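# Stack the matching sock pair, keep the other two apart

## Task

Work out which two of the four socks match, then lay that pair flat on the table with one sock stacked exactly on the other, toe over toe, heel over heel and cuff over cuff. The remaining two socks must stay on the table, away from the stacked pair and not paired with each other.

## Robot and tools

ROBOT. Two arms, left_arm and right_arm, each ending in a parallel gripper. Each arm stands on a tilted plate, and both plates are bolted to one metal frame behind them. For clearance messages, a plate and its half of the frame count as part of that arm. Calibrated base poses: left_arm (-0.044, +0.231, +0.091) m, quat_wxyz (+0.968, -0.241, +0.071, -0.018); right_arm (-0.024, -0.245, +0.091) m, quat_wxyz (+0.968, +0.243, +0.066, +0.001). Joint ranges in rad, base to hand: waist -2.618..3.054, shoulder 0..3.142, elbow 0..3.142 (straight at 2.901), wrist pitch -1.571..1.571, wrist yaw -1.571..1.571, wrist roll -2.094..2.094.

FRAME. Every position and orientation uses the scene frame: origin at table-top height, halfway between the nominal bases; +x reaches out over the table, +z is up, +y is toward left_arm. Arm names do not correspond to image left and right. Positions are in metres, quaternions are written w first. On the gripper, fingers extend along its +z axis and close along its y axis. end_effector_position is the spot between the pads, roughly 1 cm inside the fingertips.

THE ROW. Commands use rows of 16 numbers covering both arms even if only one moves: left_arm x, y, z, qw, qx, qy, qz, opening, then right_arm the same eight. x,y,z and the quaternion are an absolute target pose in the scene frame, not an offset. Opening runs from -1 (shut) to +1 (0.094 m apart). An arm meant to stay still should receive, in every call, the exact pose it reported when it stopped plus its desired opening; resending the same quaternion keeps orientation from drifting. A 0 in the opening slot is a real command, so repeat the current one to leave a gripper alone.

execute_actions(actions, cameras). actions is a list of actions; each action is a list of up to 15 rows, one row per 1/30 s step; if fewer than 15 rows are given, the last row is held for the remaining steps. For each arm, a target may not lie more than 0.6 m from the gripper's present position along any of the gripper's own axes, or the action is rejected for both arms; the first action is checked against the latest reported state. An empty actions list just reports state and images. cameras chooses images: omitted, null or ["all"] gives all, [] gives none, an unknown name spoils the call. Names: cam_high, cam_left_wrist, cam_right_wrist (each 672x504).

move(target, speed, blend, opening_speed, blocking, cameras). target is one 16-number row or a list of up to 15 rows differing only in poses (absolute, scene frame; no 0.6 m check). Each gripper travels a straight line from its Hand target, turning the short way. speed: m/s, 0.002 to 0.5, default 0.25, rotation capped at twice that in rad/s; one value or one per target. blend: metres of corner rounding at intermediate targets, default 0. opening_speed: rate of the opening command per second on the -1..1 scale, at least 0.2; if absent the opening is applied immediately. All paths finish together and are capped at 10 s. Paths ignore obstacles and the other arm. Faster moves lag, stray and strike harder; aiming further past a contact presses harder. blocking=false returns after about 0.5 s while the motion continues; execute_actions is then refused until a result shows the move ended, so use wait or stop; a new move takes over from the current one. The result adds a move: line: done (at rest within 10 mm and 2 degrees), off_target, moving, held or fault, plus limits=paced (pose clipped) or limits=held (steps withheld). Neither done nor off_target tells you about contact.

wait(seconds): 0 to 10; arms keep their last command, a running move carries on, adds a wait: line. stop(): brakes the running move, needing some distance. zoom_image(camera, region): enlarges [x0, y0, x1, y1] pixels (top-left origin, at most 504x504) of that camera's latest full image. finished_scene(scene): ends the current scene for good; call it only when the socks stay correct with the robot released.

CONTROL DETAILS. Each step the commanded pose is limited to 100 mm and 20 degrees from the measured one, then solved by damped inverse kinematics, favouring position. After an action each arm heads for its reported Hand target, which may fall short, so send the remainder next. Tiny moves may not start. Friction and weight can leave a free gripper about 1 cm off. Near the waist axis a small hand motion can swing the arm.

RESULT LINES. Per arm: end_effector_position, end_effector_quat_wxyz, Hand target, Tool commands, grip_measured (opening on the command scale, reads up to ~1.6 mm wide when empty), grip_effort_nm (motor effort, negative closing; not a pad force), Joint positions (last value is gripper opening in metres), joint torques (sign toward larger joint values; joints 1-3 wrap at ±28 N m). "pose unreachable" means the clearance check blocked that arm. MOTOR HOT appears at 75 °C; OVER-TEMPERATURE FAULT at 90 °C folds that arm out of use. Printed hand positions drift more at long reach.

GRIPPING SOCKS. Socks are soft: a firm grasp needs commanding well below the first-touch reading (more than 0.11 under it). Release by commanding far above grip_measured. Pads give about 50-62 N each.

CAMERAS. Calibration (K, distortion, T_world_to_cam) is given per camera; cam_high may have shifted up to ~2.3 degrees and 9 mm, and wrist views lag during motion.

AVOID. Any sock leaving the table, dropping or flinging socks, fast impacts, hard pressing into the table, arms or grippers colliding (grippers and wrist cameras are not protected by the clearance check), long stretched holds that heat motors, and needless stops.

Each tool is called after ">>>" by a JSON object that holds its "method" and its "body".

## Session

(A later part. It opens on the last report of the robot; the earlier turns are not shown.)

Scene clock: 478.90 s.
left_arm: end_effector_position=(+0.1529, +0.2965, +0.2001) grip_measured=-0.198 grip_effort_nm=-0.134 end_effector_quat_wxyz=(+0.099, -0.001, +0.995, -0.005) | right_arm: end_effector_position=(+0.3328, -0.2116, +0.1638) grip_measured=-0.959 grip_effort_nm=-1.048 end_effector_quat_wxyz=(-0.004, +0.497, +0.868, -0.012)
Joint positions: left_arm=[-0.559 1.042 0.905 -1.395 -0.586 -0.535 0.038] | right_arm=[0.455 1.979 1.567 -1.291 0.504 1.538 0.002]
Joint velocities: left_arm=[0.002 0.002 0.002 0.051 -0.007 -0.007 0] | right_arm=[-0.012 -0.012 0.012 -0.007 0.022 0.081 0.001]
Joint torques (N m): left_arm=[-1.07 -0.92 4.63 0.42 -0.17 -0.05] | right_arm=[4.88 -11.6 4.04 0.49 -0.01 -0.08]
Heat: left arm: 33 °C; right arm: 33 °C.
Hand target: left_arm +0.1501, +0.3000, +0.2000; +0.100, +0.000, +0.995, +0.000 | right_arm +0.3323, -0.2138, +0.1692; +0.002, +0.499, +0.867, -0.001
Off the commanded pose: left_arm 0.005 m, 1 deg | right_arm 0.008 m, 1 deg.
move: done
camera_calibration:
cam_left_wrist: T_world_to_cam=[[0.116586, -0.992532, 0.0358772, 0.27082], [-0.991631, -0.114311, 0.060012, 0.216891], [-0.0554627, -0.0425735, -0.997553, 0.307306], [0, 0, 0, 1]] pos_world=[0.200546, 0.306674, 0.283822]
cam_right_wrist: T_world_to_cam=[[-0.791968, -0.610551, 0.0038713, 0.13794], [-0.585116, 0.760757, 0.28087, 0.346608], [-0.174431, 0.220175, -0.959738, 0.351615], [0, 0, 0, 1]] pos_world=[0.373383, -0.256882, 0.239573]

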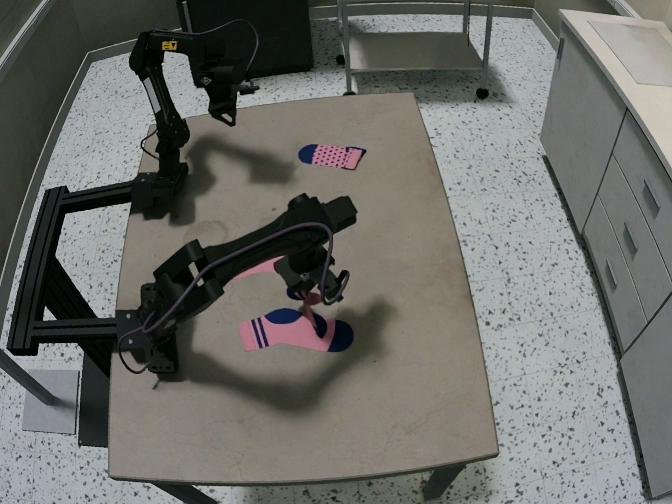

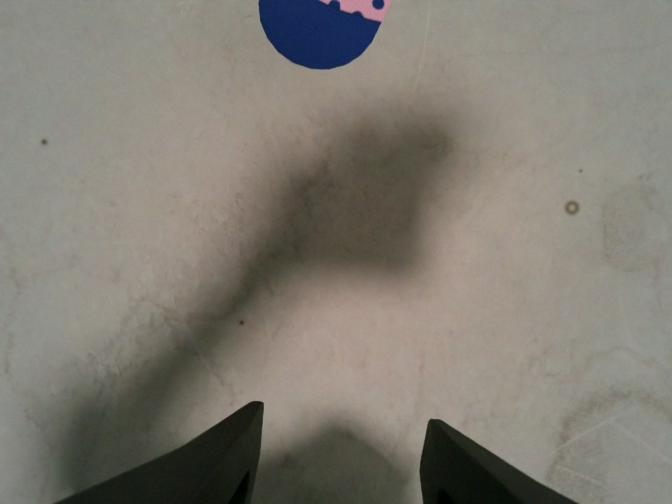

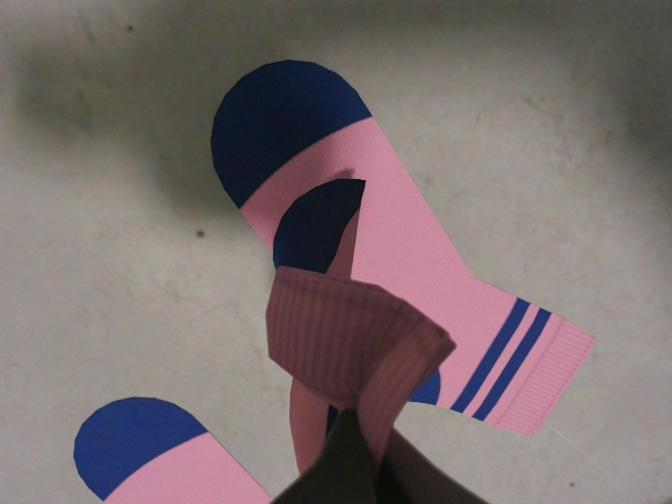

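>>> {"method": "move", "body": {"target": [[0.15,0.30,0.2,0.1,0,0.995,0,-0.2,0.40,-0.215,0.27,0,0.56,0.83,0,-1],[0.15,0.30,0.2,0.1,0,0.995,0,-0.2,0.425,-0.22,0.25,0,0.56,0.83,0,-1],[0.15,0.30,0.2,0.1,0,0.995,0,-0.2,0.415,-0.22,0.19,0,0.56,0.83,0,-1],[0.15,0.30,0.2,0.1,0,0.995,0,-0.2,0.37,-0.22,0.155,0,0.5,0.866,0,-1]], "speed": 0.15, "blend": 0.01}}

>>> {"method": "zoom_image", "body": {"camera": "cam_high", "region": [220, 220, 460, 400]}}

Scene clock: 485.50 s.
left_arm: end_effector_position=(+0.1529, +0.2965, +0.2001) grip_measured=-0.198 grip_effort_nm=-0.134 end_effector_quat_wxyz=(+0.099, -0.001, +0.995, -0.005) | right_arm: end_effector_position=(+0.3691, -0.2165, +0.1494) grip_measured=-0.959 grip_effort_nm=-1.053 end_effector_quat_wxyz=(-0.009, +0.498, +0.867, -0.009)
Joint positions: left_arm=[-0.559 1.042 0.905 -1.395 -0.586 -0.535 0.038] | right_arm=[0.386 2.092 1.717 -1.291 0.501 1.462 0.002]
Joint velocities: left_arm=[0.007 0.002 0.002 -0.007 0.007 -0.007 -0.003] | right_arm=[0.007 -0.032 0.002 0.007 0.007 0.007 -0.001]
Joint torques (N m): left_arm=[-0.91 -1.03 4.71 0.44 -0.17 -0.09] | right_arm=[5.19 -12.75 3.97 0.51 0.04 -0.11]
Heat: left arm: 33 °C; right arm: 34 °C.
Hand target: left_arm +0.1501, +0.3000, +0.2000; +0.100, +0.000, +0.995, +0.000 | right_arm +0.3697, -0.2204, +0.1550; -0.001, +0.500, +0.866, -0.001
Off the commanded pose: left_arm 0.005 m, 1 deg | right_arm 0.007 m, 2 deg.
move: done
camera_calibration:
cam_left_wrist: T_world_to_cam=[[0.116586, -0.992532, 0.0358772, 0.27082], [-0.991631, -0.114311, 0.060012, 0.216891], [-0.0554627, -0.0425735, -0.997553, 0.307306], [0, 0, 0, 1]] pos_world=[0.200546, 0.306674, 0.283822]
cam_right_wrist: T_world_to_cam=[[-0.793003, -0.609208, 0.00341992, 0.164579], [-0.582052, 0.759289, 0.291026, 0.372695], [-0.179892, 0.228794, -0.956709, 0.348653], [0, 0, 0, 1]] pos_world=[0.410159, -0.26249, 0.224533]

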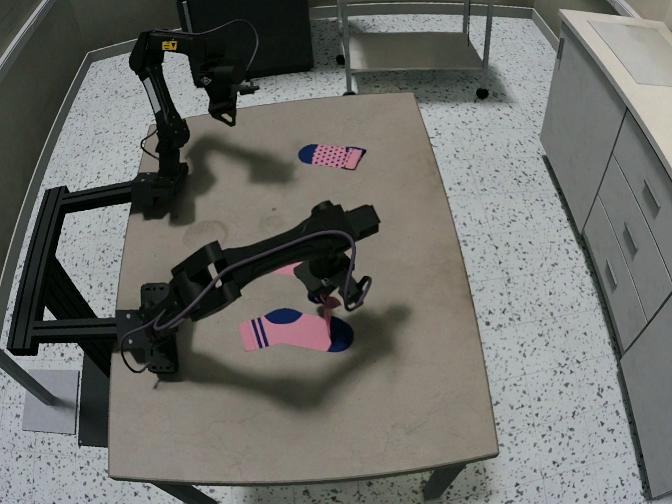

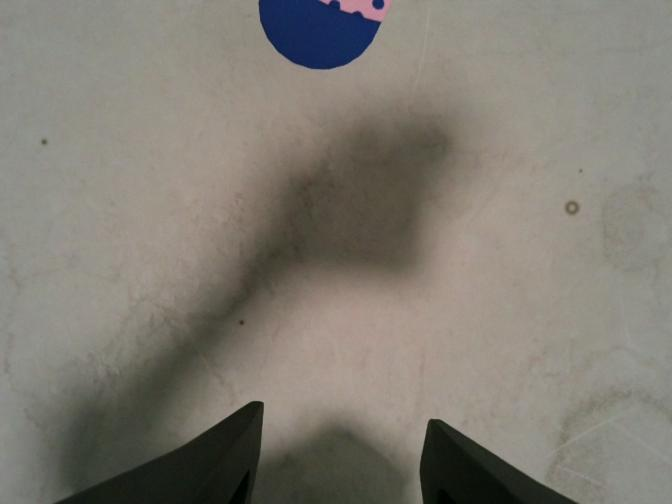

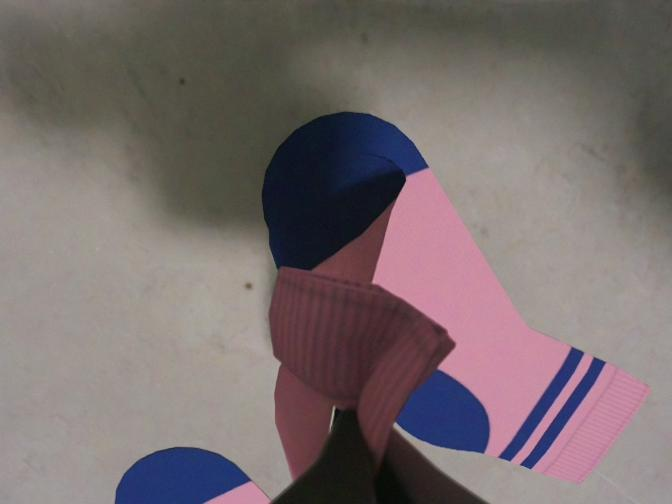

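Scaled by 2.100.

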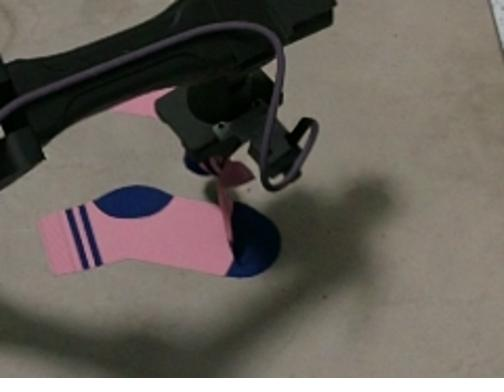

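>>> {"method": "move", "body": {"target": [[0.15,0.30,0.2,0.1,0,0.995,0,-0.2,0.31,-0.222,0.13,0,0.4,0.916,0,-1],[0.15,0.30,0.2,0.1,0,0.995,0,-0.2,0.25,-0.228,0.105,0,0.25,0.968,0,-1],[0.15,0.30,0.2,0.1,0,0.995,0,-0.2,0.2,-0.235,0.075,0,0.08,0.996,0,-1],[0.15,0.30,0.2,0.1,0,0.995,0,-0.2,0.17,-0.24,0.03,0,-0.05,0.998,0,-1]], "speed": 0.12, "blend": 0.01}}

>>> {"method": "zoom_image", "body": {"camera": "cam_high", "region": [180, 220, 420, 400]}}

Scene clock: 494.63 s.
left_arm: end_effector_position=(+0.1529, +0.2965, +0.2001) grip_measured=-0.198 grip_effort_nm=-0.129 end_effector_quat_wxyz=(+0.099, -0.001, +0.995, -0.005) | right_arm: end_effector_position=(+0.1725, -0.2380, +0.0298) grip_measured=-0.959 grip_effort_nm=-1.048 end_effector_quat_wxyz=(-0.006, -0.051, +0.999, +0.001)
Joint positions: left_arm=[-0.559 1.042 0.905 -1.395 -0.586 -0.535 0.038] | right_arm=[0.347 1.612 0.53 -0.547 0.502 0.267 0.002]
Joint velocities: left_arm=[0.002 -0.002 0.002 -0.007 -0.007 0.022 0] | right_arm=[-0.017 -0.012 0.007 0.037 0.022 -0.051 0]
Joint torques (N m): left_arm=[-0.96 -1.02 4.64 0.42 -0.17 -0.08] | right_arm=[2.15 -5.34 2.81 0.56 0.07 -0.1]
Heat: left arm: 33 °C; right arm: 34 °C.
Hand target: left_arm +0.1501, +0.3000, +0.2000; +0.100, +0.000, +0.995, +0.000 | right_arm +0.1723, -0.2396, +0.0290; +0.000, -0.050, +0.999, -0.001
Off the commanded pose: left_arm 0.005 m, 1 deg | right_arm 0.003 m, 1 deg.
move: done
camera_calibration:
cam_left_wrist: T_world_to_cam=[[0.116586, -0.992532, 0.0358772, 0.27082], [-0.991631, -0.114311, 0.060012, 0.216891], [-0.0554627, -0.0425735, -0.997553, 0.307306], [0, 0, 0, 1]] pos_world=[0.200546, 0.306674, 0.283822]
cam_right_wrist: T_world_to_cam=[[0.225916, -0.973844, -0.0242683, -0.265847], [-0.92946, -0.222945, 0.293939, 0.135497], [-0.291662, -0.0438493, -0.955516, 0.158091], [0, 0, 0, 1]] pos_world=[0.232108, -0.221753, 0.104779]

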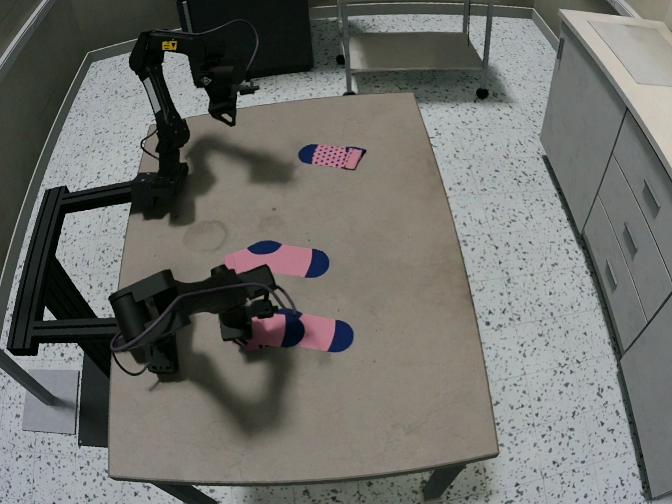

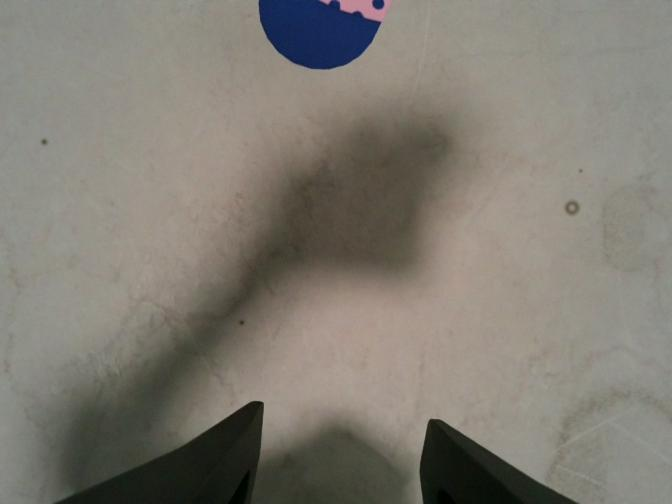

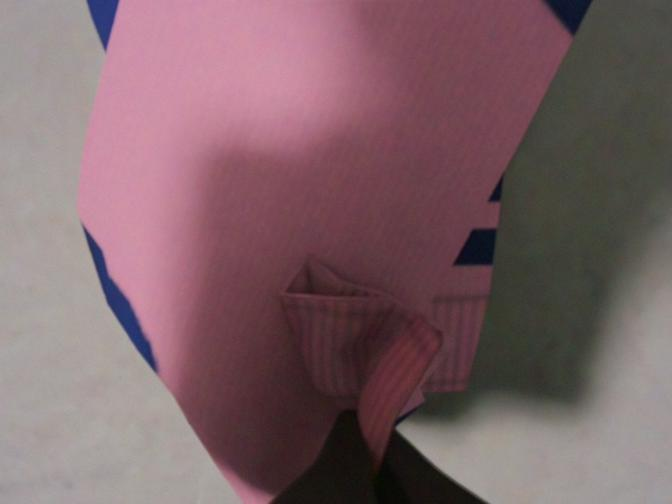

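Scaled by 2.100.

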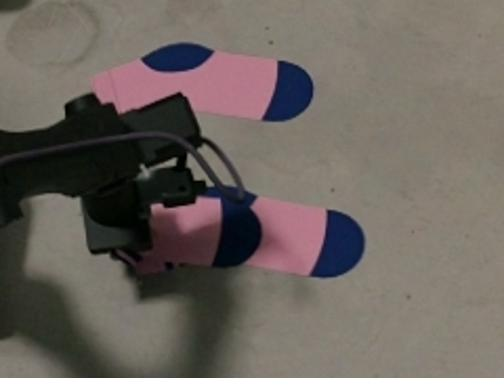

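>>> {"method": "move", "body": {"target": [0.15,0.30,0.2,0.1,0,0.995,0,-0.2,0.17,-0.24,0.029,0,-0.05,0.998,0,-0.2], "opening_speed": 0.7, "cameras": []}}

>>> {"method": "move", "body": {"target": [[0.15,0.30,0.2,0.1,0,0.995,0,-0.2,0.17,-0.24,0.09,0,-0.05,0.998,0,-0.2],[0.15,0.30,0.2,0.1,0,0.995,0,-0.2,0.27,-0.24,0.26,0.15,0,0.98,0,-0.2]], "speed": 0.2, "cameras": ["cam_right_wrist"]}}

>>> {"method": "zoom_image", "body": {"camera": "cam_right_wrist", "region": [180, 80, 560, 460]}}

Scene clock: 499.53 s.
left_arm: end_effector_position=(+0.1529, +0.2965, +0.2001) grip_measured=-0.198 grip_effort_nm=-0.134 end_effector_quat_wxyz=(+0.099, -0.001, +0.995, -0.005) | right_arm: end_effector_position=(+0.1689, -0.2386, +0.0283) grip_measured=-0.202 grip_effort_nm=0.095 end_effector_quat_wxyz=(-0.010, -0.053, +0.999, +0.000)
Joint positions: left_arm=[-0.559 1.042 0.905 -1.395 -0.586 -0.535 0.038] | right_arm=[0.347 1.612 0.52 -0.545 0.502 0.266 0.037]
Joint velocities: left_arm=[-0.007 0.007 -0.007 -0.037 0.051 -0.022 -0.001] | right_arm=[0.002 -0.007 -0.007 -0.022 -0.007 -0.095 0]
Joint torques (N m): left_arm=[-0.96 -0.99 4.64 0.44 -0.2 -0.06] | right_arm=[2.26 -6.09 2.81 0.53 0.06 -0.06]
Heat: left arm: 33 °C; right arm: 33 °C.
Hand target: left_arm +0.1501, +0.3000, +0.2000; +0.100, +0.000, +0.995, +0.000 | right_arm +0.1698, -0.2401, +0.0290; -0.001, -0.050, +0.999, +0.000
Off the commanded pose: left_arm 0.005 m, 1 deg | right_arm 0.002 m, 1 deg.
move: done
No camera images: "cameras" was empty.

Scene clock: 501.73 s.
left_arm: end_effector_position=(+0.1529, +0.2965, +0.2001) grip_measured=-0.198 grip_effort_nm=-0.134 end_effector_quat_wxyz=(+0.099, -0.001, +0.995, -0.005) | right_arm: end_effector_position=(+0.2651, -0.2403, +0.2562) grip_measured=-0.202 grip_effort_nm=0.095 end_effector_quat_wxyz=(+0.146, +0.004, +0.989, +0.009)
Joint positions: left_arm=[-0.559 1.042 0.905 -1.395 -0.586 -0.535 0.038] | right_arm=[0.708 1.494 1.298 -1.332 0.631 0.63 0.037]
Joint velocities: left_arm=[0.002 0.002 -0.007 0.022 -0.007 0.022 0] | right_arm=[-0.012 0.012 0.002 0.051 -0.007 -0.022 0.001]
Joint torques (N m): left_arm=[-0.96 -1.06 4.52 0.43 -0.14 -0.07] | right_arm=[3.81 -2.74 7.51 0.63 0.26 0.09]
Heat: left arm: 33 °C; right arm: 33 °C.
Hand target: left_arm +0.1501, +0.3000, +0.2000; +0.100, +0.000, +0.995, +0.000 | right_arm +0.2668, -0.2401, +0.2627; +0.152, +0.002, +0.988, +0.006
Off the commanded pose: left_arm 0.005 m, 1 deg | right_arm 0.006 m, 1 deg.
move: done
camera_calibration:
cam_right_wrist: T_world_to_cam=[[0.121476, -0.992589, -0.00328068, -0.265599], [-0.992568, -0.121448, -0.00774915, 0.272857], [0.00729329, 0.00419764, -0.999965, 0.345049], [0, 0, 0, 1]] pos_world=[0.300577, -0.231941, 0.346279]
Images, in order (width x height): cam_right_wrist 672x504.

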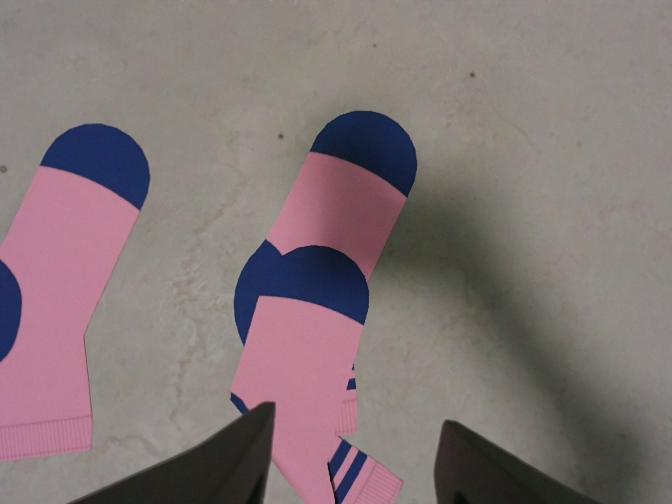

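Scaled by 1.326.

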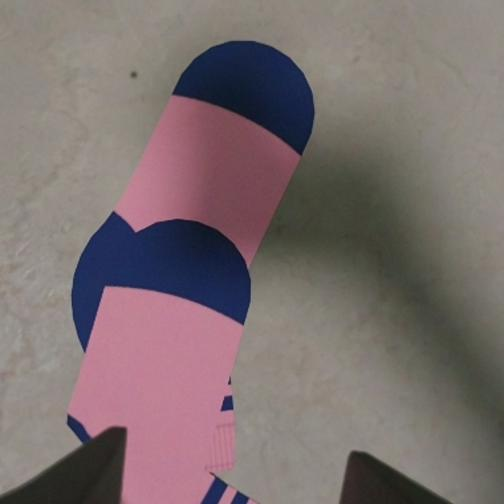

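>>> {"method": "move", "body": {"target": [[0.15,0.30,0.2,0.1,0,0.995,0,-0.2,0.274,-0.216,0.05,0,0.02,0.9998,0,-0.2],[0.15,0.30,0.2,0.1,0,0.995,0,-0.2,0.274,-0.216,0.002,0,0.02,0.9998,0,-0.2]], "speed": [0.2,0.06], "cameras": []}}

>>> {"method": "move", "body": {"target": [0.15,0.30,0.2,0.1,0,0.995,0,-0.2,0.274,-0.216,0.002,0,0.02,0.9998,0,-1], "opening_speed": 0.7, "cameras": ["cam_right_wrist"]}}

>>> {"method": "move", "body": {"target": [0.15,0.30,0.2,0.1,0,0.995,0,-0.2,0.285,-0.219,0.055,0,0.05,0.9987,0,-1], "speed": 0.08}}

Scene clock: 510.57 s.
left_arm: end_effector_position=(+0.1529, +0.2965, +0.2001) grip_measured=-0.198 grip_effort_nm=-0.134 end_effector_quat_wxyz=(+0.099, -0.001, +0.995, -0.005) | right_arm: end_effector_position=(+0.2788, -0.2203, +0.0175) grip_measured=-0.202 grip_effort_nm=0.100 end_effector_quat_wxyz=(+0.000, +0.013, +1.000, -0.009)
Joint positions: left_arm=[-0.559 1.042 0.905 -1.395 -0.586 -0.535 0.038] | right_arm=[0.277 1.96 0.949 -0.573 0.526 0.312 0.037]
Joint velocities: left_arm=[-0.017 -0.002 -0.012 0.022 -0.066 -0.022 0.001] | right_arm=[-0.007 0.002 -0.007 0.007 -0.022 -0.037 0]
Joint torques (N m): left_arm=[-1.02 -0.94 4.63 0.43 -0.12 -0.08] | right_arm=[2.65 -4.57 2.21 1.28 -0.05 -0.11]
Heat: left arm: 33 °C; right arm: 33 °C.
Hand target: left_arm +0.1501, +0.3000, +0.2000; +0.100, +0.000, +0.995, +0.000 | right_arm +0.2761, -0.2167, +0.0008; -0.002, +0.019, +1.000, -0.007
Off the commanded pose: left_arm 0.005 m, 1 deg | right_arm 0.017 m, 1 deg.
move: off_target (right_arm)
No camera images: "cameras" was empty.

Scene clock: 511.93 s.
left_arm: end_effector_position=(+0.1529, +0.2965, +0.2001) grip_measured=-0.198 grip_effort_nm=-0.139 end_effector_quat_wxyz=(+0.099, -0.001, +0.995, -0.005) | right_arm: end_effector_position=(+0.2823, -0.2161, +0.0174) grip_measured=-0.975 grip_effort_nm=-0.999 end_effector_quat_wxyz=(+0.008, +0.019, +1.000, +0.002)
Joint positions: left_arm=[-0.559 1.042 0.905 -1.395 -0.586 -0.535 0.038] | right_arm=[0.277 1.956 0.942 -0.544 0.51 0.31 0.001]
Joint velocities: left_arm=[0.027 -0.012 0.017 -0.022 -0.022 -0.007 -0.001] | right_arm=[-0.007 -0.012 0.002 -0.022 -0.007 0.051 -0.001]
Joint torques (N m): left_arm=[-1.02 -1.07 4.7 0.45 -0.13 -0.06] | right_arm=[2.63 -5.71 1.65 1.01 -0.01 -0.07]
Heat: left arm: 33 °C; right arm: 33 °C.
Hand target: left_arm +0.1501, +0.3000, +0.2000; +0.100, +0.000, +0.995, +0.000 | right_arm +0.2734, -0.2163, +0.0028; -0.001, +0.020, +1.000, +0.000
Off the commanded pose: left_arm 0.005 m, 1 deg | right_arm 0.017 m, 1 deg.
move: off_target (right_arm)
camera_calibration:
cam_right_wrist: T_world_to_cam=[[0.0896562, -0.99571, -0.0228584, -0.235838], [-0.959521, -0.0925044, 0.266013, 0.283234], [-0.266986, -0.0019166, -0.963698, 0.181455], [0, 0, 0, 1]] pos_world=[0.34136, -0.208278, 0.0941333]
Images, in order (width x height): cam_right_wrist 672x504.

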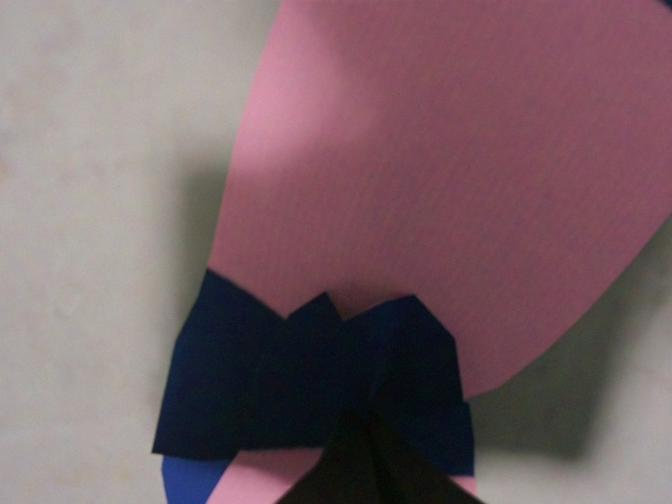

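Scene clock: 513.37 s.
left_arm: end_effector_position=(+0.1529, +0.2965, +0.2001) grip_measured=-0.198 grip_effort_nm=-0.129 end_effector_quat_wxyz=(+0.099, -0.001, +0.995, -0.005) | right_arm: end_effector_position=(+0.2769, -0.2208, +0.0435) grip_measured=-0.978 grip_effort_nm=-1.048 end_effector_quat_wxyz=(-0.014, +0.047, +0.999, -0.005)
Joint positions: left_arm=[-0.559 1.042 0.905 -1.395 -0.586 -0.535 0.038] | right_arm=[0.311 1.913 1.005 -0.721 0.507 0.43 0.001]
Joint velocities: left_arm=[-0.002 -0.012 0.017 -0.051 0.007 -0.051 -0.001] | right_arm=[0.012 -0.012 0.007 -0.081 0.037 -0.007 -0.002]
Joint torques (N m): left_arm=[-1.01 -1.07 4.46 0.43 -0.17 -0.08] | right_arm=[5.38 -9.73 5.87 0.14 -0.01 0.1]
Heat: left arm: 33 °C; right arm: 33 °C.
Hand target: left_arm +0.1501, +0.3000, +0.2000; +0.100, +0.000, +0.995, +0.000 | right_arm +0.2846, -0.2189, +0.0552; +0.001, +0.050, +0.999, +0.001
Off the commanded pose: left_arm 0.005 m, 1 deg | right_arm 0.014 m, 2 deg.
move: off_target (right_arm)
camera_calibration:
cam_left_wrist: T_world_to_cam=[[0.116586, -0.992532, 0.0358772, 0.27082], [-0.991631, -0.114311, 0.060012, 0.216891], [-0.0554627, -0.0425735, -0.997553, 0.307306], [0, 0, 0, 1]] pos_world=[0.200546, 0.306674, 0.283822]
cam_right_wrist: T_world_to_cam=[[0.0321236, -0.999399, -0.0130589, -0.22472], [-0.950582, -0.0345862, 0.308542, 0.279093], [-0.308808, 0.00250204, -0.951121, 0.217223], [0, 0, 0, 1]] pos_world=[0.3396, -0.215476, 0.117559]

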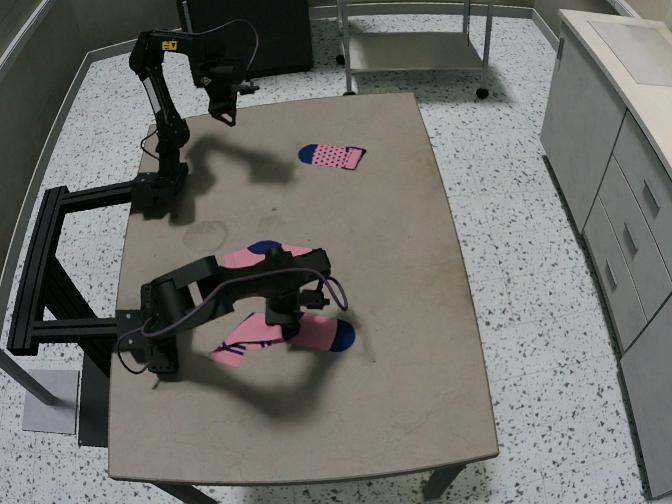

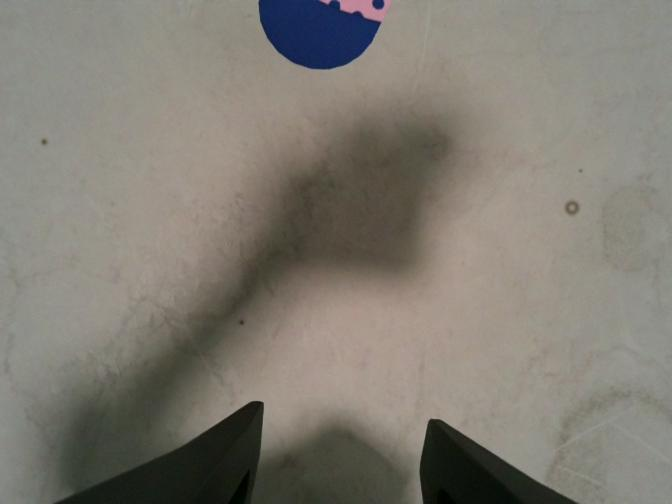

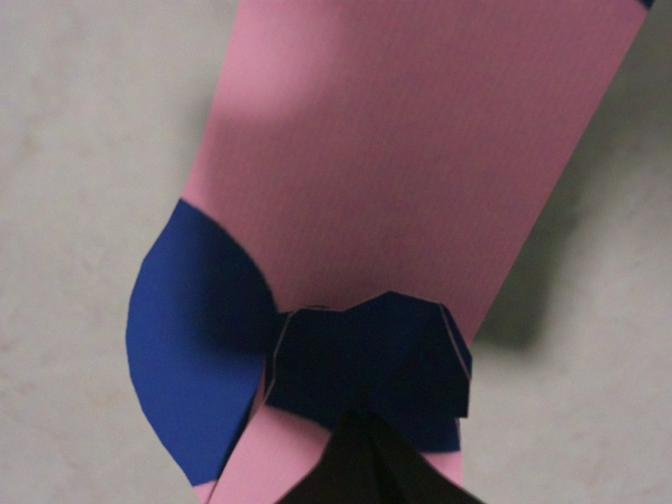

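>>> {"method": "move", "body": {"target": [[0.15,0.30,0.2,0.1,0,0.995,0,-0.2,0.36,-0.23,0.07,0,0.12,0.993,0,-1],[0.15,0.30,0.2,0.1,0,0.995,0,-0.2,0.415,-0.25,0.07,0,0.14,0.99,0,-1],[0.15,0.30,0.2,0.1,0,0.995,0,-0.2,0.41,-0.25,0.05,0,0.14,0.99,0,-1],[0.15,0.30,0.2,0.1,0,0.995,0,-0.2,0.39,-0.249,0.025,0,0.14,0.99,0,-1]], "speed": 0.12, "blend": 0.005}}

>>> {"method": "zoom_image", "body": {"camera": "cam_high", "region": [180, 220, 420, 400]}}

Scene clock: 519.67 s.
left_arm: end_effector_position=(+0.1529, +0.2965, +0.2001) grip_measured=-0.198 grip_effort_nm=-0.134 end_effector_quat_wxyz=(+0.099, -0.001, +0.995, -0.005) | right_arm: end_effector_position=(+0.3907, -0.2518, +0.0292) grip_measured=-0.978 grip_effort_nm=-1.048 end_effector_quat_wxyz=(-0.001, +0.144, +0.990, -0.002)
Joint positions: left_arm=[-0.559 1.042 0.905 -1.395 -0.586 -0.535 0.038] | right_arm=[0.152 2.173 1.49 -0.828 0.507 0.429 0.001]
Joint velocities: left_arm=[-0.002 -0.012 -0.012 -0.007 0.081 -0.066 0] | right_arm=[-0.002 -0.007 0.017 0.007 0.022 0.007 0]
Joint torques (N m): left_arm=[-0.91 -0.95 4.72 0.43 -0.14 -0.1] | right_arm=[5.33 -10.8 3.81 0.53 0.01 -0.07]
Heat: left arm: 33 °C; right arm: 33 °C.
Hand target: left_arm +0.1501, +0.3000, +0.2000; +0.100, +0.000, +0.995, +0.000 | right_arm +0.3892, -0.2500, +0.0255; -0.001, +0.140, +0.990, -0.002
Off the commanded pose: left_arm 0.005 m, 1 deg | right_arm 0.005 m, 0 deg.
move: done
camera_calibration:
cam_left_wrist: T_world_to_cam=[[0.116586, -0.992532, 0.0358772, 0.27082], [-0.991631, -0.114311, 0.060012, 0.216891], [-0.0554627, -0.0425735, -0.997553, 0.307306], [0, 0, 0, 1]] pos_world=[0.200546, 0.306674, 0.283822]
cam_right_wrist: T_world_to_cam=[[-0.161254, -0.986758, -0.0175083, -0.180705], [-0.946931, 0.149699, 0.284449, 0.436264], [-0.278061, 0.0624476, -0.958531, 0.242106], [0, 0, 0, 1]] pos_world=[0.451293, -0.258739, 0.104807]

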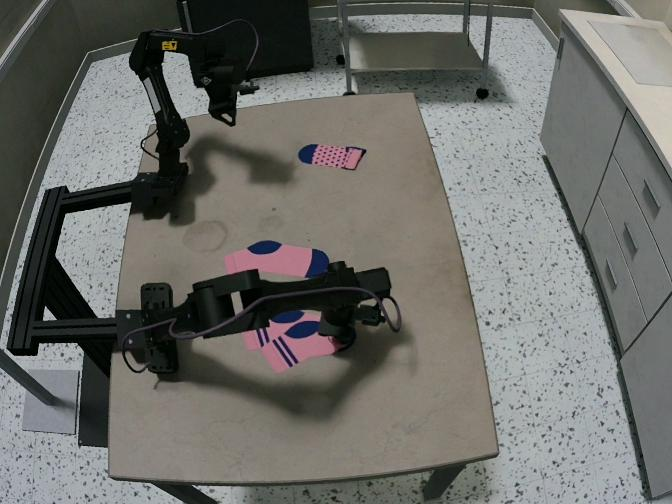

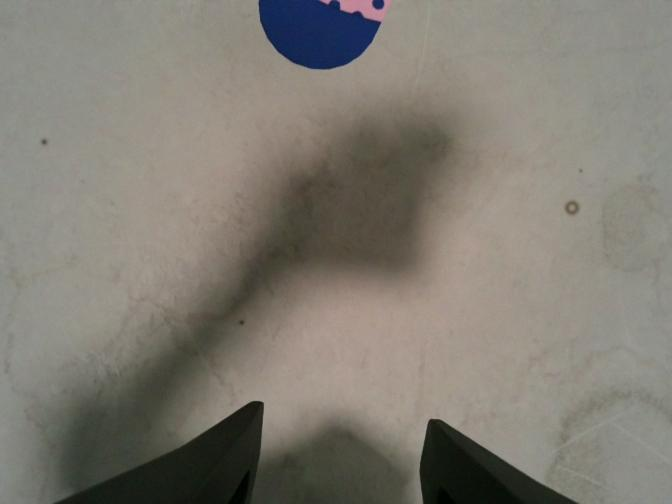

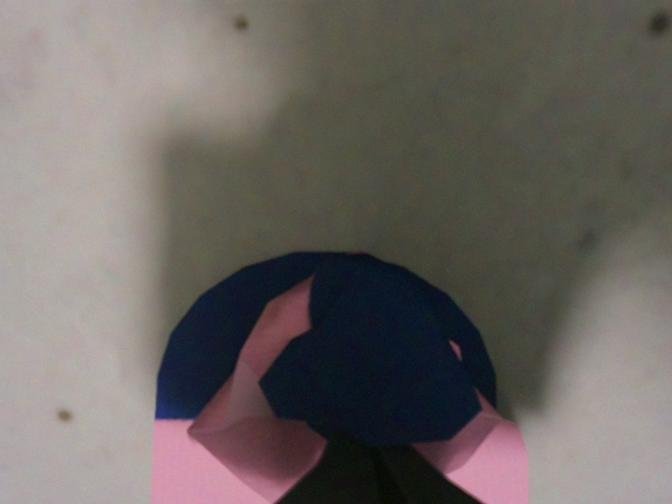

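Scaled by 2.100.

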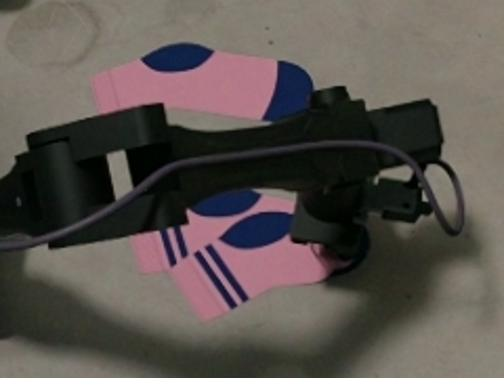

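>>> {"method": "move", "body": {"target": [0.15,0.30,0.2,0.1,0,0.995,0,-0.2,0.39,-0.25,0.026,0,0.14,0.99,0,-0.2], "opening_speed": 0.7, "cameras": []}}

>>> {"method": "move", "body": {"target": [[0.15,0.30,0.2,0.1,0,0.995,0,-0.2,0.39,-0.25,0.09,0,0.14,0.99,0,-0.2],[0.15,0.30,0.2,0.1,0,0.995,0,-0.2,0.27,-0.24,0.26,0.15,0,0.98,0,-0.2]], "speed": 0.2, "cameras": ["cam_right_wrist"]}}

>>> {"method": "zoom_image", "body": {"camera": "cam_right_wrist", "region": [180, 80, 560, 460]}}

Scene clock: 524.93 s.
left_arm: end_effector_position=(+0.1529, +0.2965, +0.2001) grip_measured=-0.198 grip_effort_nm=-0.134 end_effector_quat_wxyz=(+0.099, -0.001, +0.995, -0.005) | right_arm: end_effector_position=(+0.3911, -0.2517, +0.0292) grip_measured=-0.202 grip_effort_nm=0.095 end_effector_quat_wxyz=(-0.001, +0.143, +0.990, -0.001)
Joint positions: left_arm=[-0.559 1.042 0.905 -1.395 -0.586 -0.535 0.038] | right_arm=[0.152 2.173 1.49 -0.826 0.507 0.426 0.037]
Joint velocities: left_arm=[0.017 -0.017 -0.007 -0.037 0.022 0.037 -0.001] | right_arm=[-0.012 -0.012 -0.002 -0.066 -0.022 0.037 -0.001]
Joint torques (N m): left_arm=[-0.99 -0.87 4.7 0.4 -0.11 -0.03] | right_arm=[5.27 -10.95 3.89 0.55 -0.03 -0.07]
Heat: left arm: 33 °C; right arm: 34 °C.
Hand target: left_arm +0.1501, +0.3000, +0.2000; +0.100, +0.000, +0.995, +0.000 | right_arm +0.3900, -0.2500, +0.0260; +0.000, +0.140, +0.990, +0.000
Off the commanded pose: left_arm 0.005 m, 1 deg | right_arm 0.004 m, 0 deg.
move: done
No camera images: "cameras" was empty.

Scene clock: 527.20 s.
left_arm: end_effector_position=(+0.1529, +0.2965, +0.2001) grip_measured=-0.198 grip_effort_nm=-0.134 end_effector_quat_wxyz=(+0.099, -0.001, +0.995, -0.005) | right_arm: end_effector_position=(+0.2713, -0.2361, +0.2591) grip_measured=-0.202 grip_effort_nm=0.090 end_effector_quat_wxyz=(+0.151, +0.006, +0.988, +0.014)
Joint positions: left_arm=[-0.559 1.042 0.905 -1.395 -0.586 -0.535 0.038] | right_arm=[0.708 1.512 1.32 -1.321 0.63 0.624 0.037]
Joint velocities: left_arm=[-0.022 0.002 -0.002 -0.066 -0.022 -0.022 -0.001] | right_arm=[0.012 0.002 0.017 -0.051 0.022 0.007 0]
Joint torques (N m): left_arm=[-1.21 -0.85 4.66 0.41 -0.16 -0.07] | right_arm=[3.69 -4.29 5.67 0.69 0.23 0.11]
Heat: left arm: 33 °C; right arm: 34 °C.
Hand target: left_arm +0.1501, +0.3000, +0.2000; +0.100, +0.000, +0.995, +0.000 | right_arm +0.2683, -0.2389, +0.2619; +0.153, +0.003, +0.988, +0.008
Off the commanded pose: left_arm 0.005 m, 1 deg | right_arm 0.004 m, 2 deg.
move: done
camera_calibration:
cam_right_wrist: T_world_to_cam=[[0.119897, -0.992727, -0.0108776, -0.259891], [-0.99265, -0.119692, -0.0178942, 0.282649], [0.0164621, 0.0129431, -0.999781, 0.347429], [0, 0, 0, 1]] pos_world=[0.306012, -0.228667, 0.349584]
Images, in order (width x height): cam_right_wrist 672x504.

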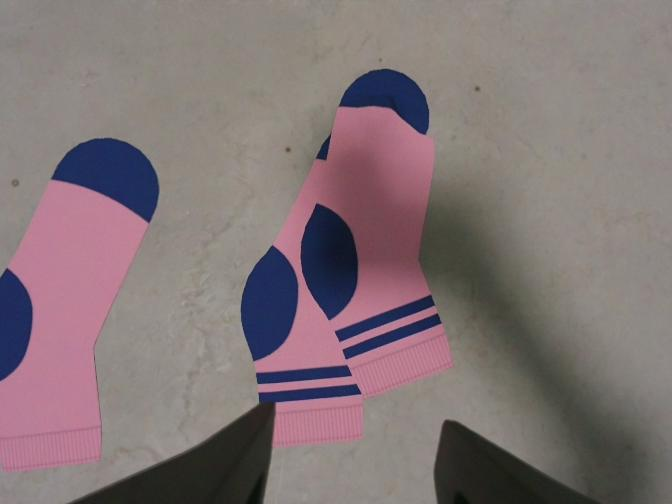

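Scaled by 1.326.

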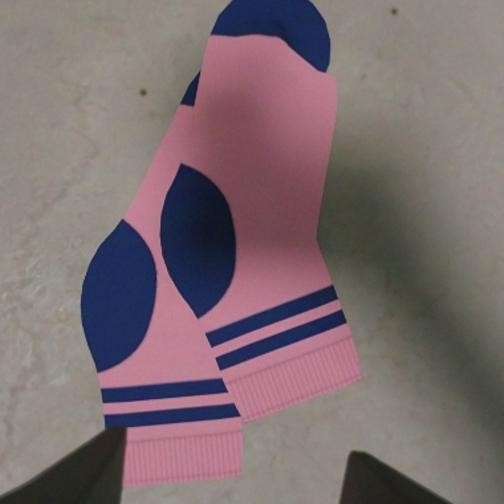

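>>> {"method": "zoom_image", "body": {"camera": "cam_right_wrist", "region": [290, 40, 470, 220]}}

>>> {"method": "zoom_image", "body": {"camera": "cam_high", "region": [200, 240, 400, 400]}}

Scaled by 2.800.

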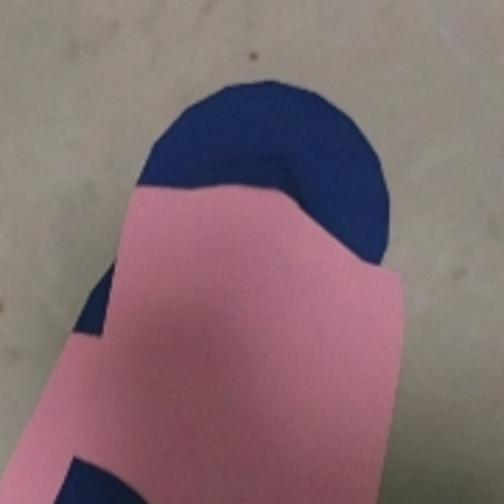

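This scene's latest camera images include none from cam_high. They are from: cam_right_wrist. cam_high's image comes with the result of a call that names it in "cameras".

>>> {"method": "move", "body": {"target": [[0.15,0.30,0.2,0.1,0,0.995,0,-0.2,0.211,-0.292,0.05,0,-0.206,0.979,0,-0.2],[0.15,0.30,0.2,0.1,0,0.995,0,-0.2,0.211,-0.292,-0.005,0,-0.206,0.979,0,-0.2]], "speed": [0.2,0.06], "cameras": ["cam_right_wrist"]}}

>>> {"method": "move", "body": {"target": [0.15,0.30,0.2,0.1,0,0.995,0,-0.2,0.211,-0.292,-0.005,0,-0.206,0.979,0,-1], "opening_speed": 0.7, "cameras": []}}

>>> {"method": "move", "body": {"target": [0.15,0.30,0.2,0.1,0,0.995,0,-0.2,0.211,-0.292,0.06,0,-0.206,0.979,0,-1], "speed": 0.08, "cameras": ["cam_right_wrist"]}}

Scene clock: 541.73 s.
left_arm: end_effector_position=(+0.1529, +0.2965, +0.2001) grip_measured=-0.198 grip_effort_nm=-0.134 end_effector_quat_wxyz=(+0.099, -0.001, +0.995, -0.005) | right_arm: end_effector_position=(+0.2111, -0.2986, +0.0122) grip_measured=-0.202 grip_effort_nm=0.085 end_effector_quat_wxyz=(-0.013, -0.218, +0.976, -0.014)
Joint positions: left_arm=[-0.559 1.042 0.905 -1.395 -0.586 -0.535 0.038] | right_arm=[0.048 1.618 0.623 -0.479 0.528 -0.406 0.037]
Joint velocities: left_arm=[0.012 -0.012 -0.007 -0.007 -0.007 -0.051 -0.002] | right_arm=[0.007 0.007 -0.017 -0.022 0.007 -0.095 -0.001]
Joint torques (N m): left_arm=[-1.1 -1.05 4.53 0.43 -0.13 -0.06] | right_arm=[0.28 -1.26 1.5 1.66 -0.19 -0.21]
Heat: left arm: 33 °C; right arm: 33 °C.
Hand target: left_arm +0.1501, +0.3000, +0.2000; +0.100, +0.000, +0.995, +0.000 | right_arm +0.2120, -0.2948, -0.0047; -0.007, -0.208, +0.978, -0.009
Off the commanded pose: left_arm 0.005 m, 1 deg | right_arm 0.018 m, 3 deg.
move: off_target (right_arm)
camera_calibration:
cam_right_wrist: T_world_to_cam=[[0.535429, -0.844572, -0.00383535, -0.360947], [-0.801029, -0.509253, 0.314664, 0.0501537], [-0.26771, -0.165408, -0.949195, 0.108448], [0, 0, 0, 1]] pos_world=[0.262469, -0.261367, 0.0857727]
Images, in order (width x height): cam_right_wrist 672x504.

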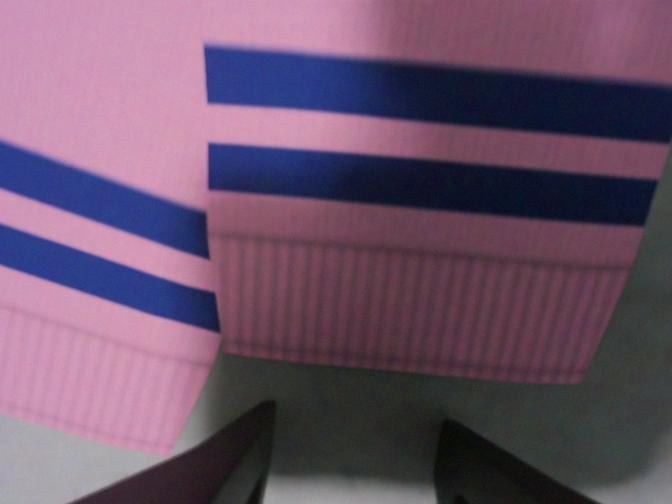

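Scene clock: 543.10 s.
left_arm: end_effector_position=(+0.1529, +0.2965, +0.2001) grip_measured=-0.198 grip_effort_nm=-0.139 end_effector_quat_wxyz=(+0.099, -0.001, +0.995, -0.005) | right_arm: end_effector_position=(+0.2188, -0.2982, +0.0122) grip_measured=-0.986 grip_effort_nm=-0.789 end_effector_quat_wxyz=(+0.004, -0.212, +0.977, -0.013)
Joint positions: left_arm=[-0.559 1.042 0.905 -1.395 -0.586 -0.535 0.038] | right_arm=[0.044 1.612 0.619 -0.44 0.519 -0.418 0.001]
Joint velocities: left_arm=[-0.017 0.002 -0.002 -0.022 0.051 -0.007 0] | right_arm=[-0.007 -0.017 -0.012 -0.007 0.051 0.022 -0.002]
Joint torques (N m): left_arm=[-1.02 -1.05 4.71 0.42 -0.11 -0.05] | right_arm=[0.58 -2.43 0.99 1.3 -0.27 -0.07]
Heat: left arm: 33 °C; right arm: 33 °C.
Hand target: left_arm +0.1501, +0.3000, +0.2000; +0.100, +0.000, +0.995, +0.000 | right_arm +0.2101, -0.2925, -0.0028; -0.002, -0.205, +0.979, +0.000
Off the commanded pose: left_arm 0.005 m, 1 deg | right_arm 0.020 m, 2 deg.
move: off_target (right_arm)
No camera images: "cameras" was empty.

Scene clock: 544.67 s.
left_arm: end_effector_position=(+0.1529, +0.2965, +0.2001) grip_measured=-0.198 grip_effort_nm=-0.139 end_effector_quat_wxyz=(+0.099, -0.001, +0.995, -0.005) | right_arm: end_effector_position=(+0.2033, -0.2927, +0.0518) grip_measured=-0.986 grip_effort_nm=-0.779 end_effector_quat_wxyz=(-0.012, -0.209, +0.978, -0.002)
Joint positions: left_arm=[-0.559 1.042 0.905 -1.395 -0.586 -0.535 0.038] | right_arm=[0.145 1.494 0.668 -0.706 0.511 -0.277 0.001]
Joint velocities: left_arm=[-0.002 -0.007 0.002 -0.007 0.007 -0.037 0.001] | right_arm=[-0.022 -0.007 -0.002 -0.066 0.022 -0.066 -0.001]
Joint torques (N m): left_arm=[-0.91 -0.98 4.86 0.41 -0.15 -0.1] | right_arm=[3.55 -6.3 5.97 0.14 -0.07 0.12]
Heat: left arm: 33 °C; right arm: 33 °C.
Hand target: left_arm +0.1501, +0.3000, +0.2000; +0.100, +0.000, +0.995, +0.000 | right_arm +0.2106, -0.2916, +0.0602; +0.001, -0.206, +0.979, +0.001
Off the commanded pose: left_arm 0.005 m, 1 deg | right_arm 0.011 m, 1 deg.
move: off_target (right_arm)
camera_calibration:
cam_right_wrist: T_world_to_cam=[[0.520342, -0.853607, -0.0244756, -0.350166], [-0.80926, -0.502055, 0.305023, 0.0387405], [-0.272658, -0.138909, -0.95203, 0.153876], [0, 0, 0, 1]] pos_world=[0.255513, -0.25808, 0.126108]
Images, in order (width x height): cam_right_wrist 672x504.

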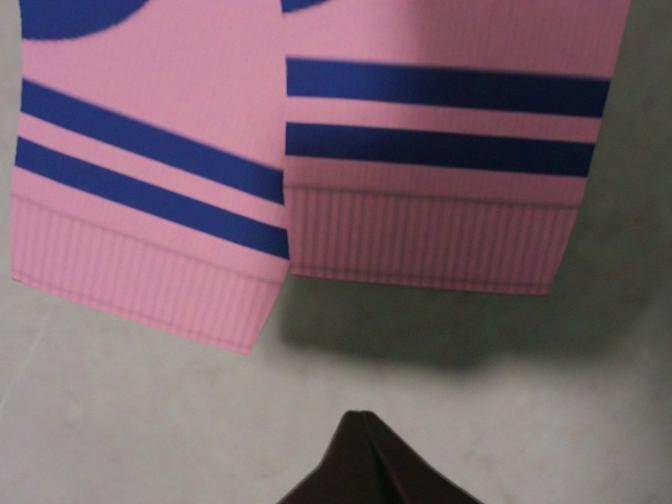

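>>> {"method": "move", "body": {"target": [[0.15,0.30,0.2,0.1,0,0.995,0,-0.2,0.236,-0.29,0.04,0,-0.206,0.979,0,-0.2],[0.15,0.30,0.2,0.1,0,0.995,0,-0.2,0.236,-0.29,-0.002,0,-0.206,0.979,0,-0.2]], "speed": [0.2,0.06], "cameras": ["cam_right_wrist"]}}

>>> {"method": "move", "body": {"target": [0.15,0.30,0.2,0.1,0,0.995,0,-0.2,0.236,-0.29,-0.002,0,-0.206,0.979,0,-1], "opening_speed": 0.7, "cameras": []}}

>>> {"method": "move", "body": {"target": [0.15,0.30,0.2,0.1,0,0.995,0,-0.2,0.236,-0.29,0.06,0,-0.206,0.979,0,-1], "speed": 0.08, "cameras": ["cam_right_wrist"]}}

Scene clock: 550.30 s.
left_arm: end_effector_position=(+0.1529, +0.2965, +0.2001) grip_measured=-0.198 grip_effort_nm=-0.134 end_effector_quat_wxyz=(+0.099, -0.001, +0.995, -0.005) | right_arm: end_effector_position=(+0.2370, -0.2952, +0.0144) grip_measured=-0.202 grip_effort_nm=0.095 end_effector_quat_wxyz=(-0.004, -0.210, +0.978, -0.006)
Joint positions: left_arm=[-0.559 1.042 0.905 -1.395 -0.586 -0.535 0.038] | right_arm=[0.051 1.68 0.718 -0.498 0.509 -0.395 0.037]
Joint velocities: left_arm=[-0.012 -0.007 -0.002 0.022 -0.066 -0.007 0] | right_arm=[0.012 -0.007 0.012 0.037 -0.022 -0.051 0]
Joint torques (N m): left_arm=[-1.1 -0.95 4.75 0.43 -0.16 -0.08] | right_arm=[1.35 -2.85 1.74 1.39 -0.13 -0.17]
Heat: left arm: 33 °C; right arm: 33 °C.
Hand target: left_arm +0.1501, +0.3000, +0.2000; +0.100, +0.000, +0.995, +0.000 | right_arm +0.2351, -0.2908, -0.0006; -0.003, -0.206, +0.979, -0.001
Off the commanded pose: left_arm 0.005 m, 1 deg | right_arm 0.017 m, 1 deg.
move: off_target (right_arm)
camera_calibration:
cam_right_wrist: T_world_to_cam=[[0.521594, -0.853104, -0.0123588, -0.371079], [-0.813612, -0.501705, 0.293815, 0.0774117], [-0.256855, -0.143197, -0.955782, 0.122129], [0, 0, 0, 1]] pos_world=[0.287905, -0.260243, 0.0893983]
Images, in order (width x height): cam_right_wrist 672x504.

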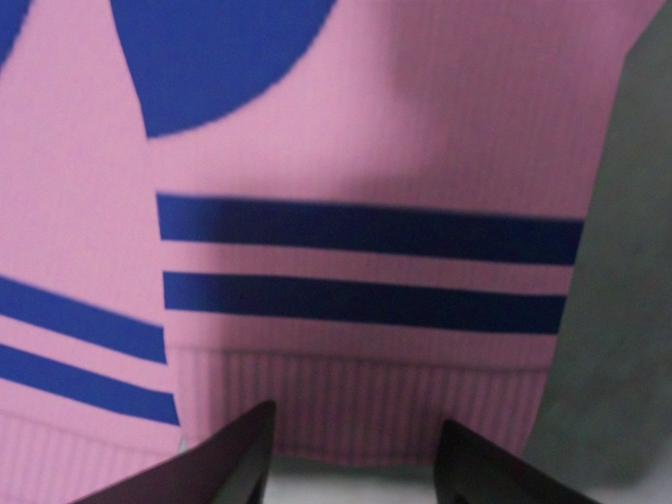

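Scene clock: 551.67 s.
left_arm: end_effector_position=(+0.1529, +0.2965, +0.2001) grip_measured=-0.198 grip_effort_nm=-0.139 end_effector_quat_wxyz=(+0.099, -0.001, +0.995, -0.005) | right_arm: end_effector_position=(+0.2434, -0.2954, +0.0144) grip_measured=-0.979 grip_effort_nm=-0.989 end_effector_quat_wxyz=(+0.008, -0.207, +0.978, -0.009)
Joint positions: left_arm=[-0.559 1.042 0.905 -1.395 -0.586 -0.535 0.038] | right_arm=[0.05 1.68 0.718 -0.469 0.51 -0.404 0.001]
Joint velocities: left_arm=[0.002 0.002 0.002 -0.022 0.051 0.066 0] | right_arm=[0.002 -0.002 -0.017 0.022 0.022 -0.051 -0.002]
Joint torques (N m): left_arm=[-1.13 -1.09 4.7 0.41 -0.18 -0.06] | right_arm=[1.5 -3.07 1.59 1.14 -0.17 -0.07]
Heat: left arm: 33 °C; right arm: 32 °C.
Hand target: left_arm +0.1501, +0.3000, +0.2000; +0.100, +0.000, +0.995, +0.000 | right_arm +0.2352, -0.2904, -0.0005; -0.001, -0.206, +0.979, +0.000
Off the commanded pose: left_arm 0.005 m, 1 deg | right_arm 0.019 m, 1 deg.
move: off_target (right_arm)
No camera images: "cameras" was empty.

Scene clock: 553.17 s.
left_arm: end_effector_position=(+0.1529, +0.2965, +0.2001) grip_measured=-0.198 grip_effort_nm=-0.134 end_effector_quat_wxyz=(+0.099, -0.001, +0.995, -0.005) | right_arm: end_effector_position=(+0.2284, -0.2906, +0.0509) grip_measured=-0.981 grip_effort_nm=-1.018 end_effector_quat_wxyz=(-0.012, -0.209, +0.978, -0.002)
Joint positions: left_arm=[-0.559 1.042 0.905 -1.395 -0.586 -0.535 0.038] | right_arm=[0.138 1.587 0.765 -0.706 0.51 -0.284 0.001]
Joint velocities: left_arm=[-0.007 0.002 -0.002 0.022 -0.037 -0.007 0] | right_arm=[-0.012 0.002 -0.012 -0.051 0.007 0.037 -0.001]
Joint torques (N m): left_arm=[-1.02 -1.05 4.63 0.43 -0.16 -0.09] | right_arm=[4 -7.35 5.96 0.14 -0.07 0.11]
Heat: left arm: 33 °C; right arm: 33 °C.
Hand target: left_arm +0.1501, +0.3000, +0.2000; +0.100, +0.000, +0.995, +0.000 | right_arm +0.2357, -0.2896, +0.0601; +0.001, -0.206, +0.979, +0.001
Off the commanded pose: left_arm 0.005 m, 1 deg | right_arm 0.012 m, 1 deg.
move: off_target (right_arm)
camera_calibration:
cam_right_wrist: T_world_to_cam=[[0.51978, -0.853919, -0.0255206, -0.361353], [-0.809336, -0.501767, 0.305295, 0.0605022], [-0.273503, -0.138032, -0.951916, 0.160532], [0, 0, 0, 1]] pos_world=[0.280697, -0.256049, 0.12512]
Images, in order (width x height): cam_right_wrist 672x504.

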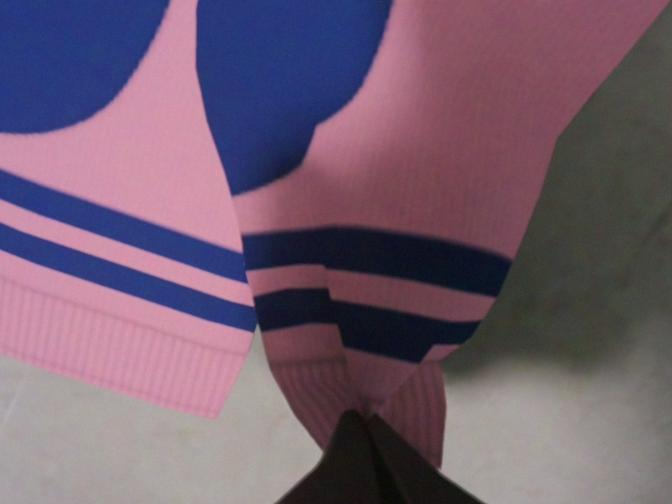

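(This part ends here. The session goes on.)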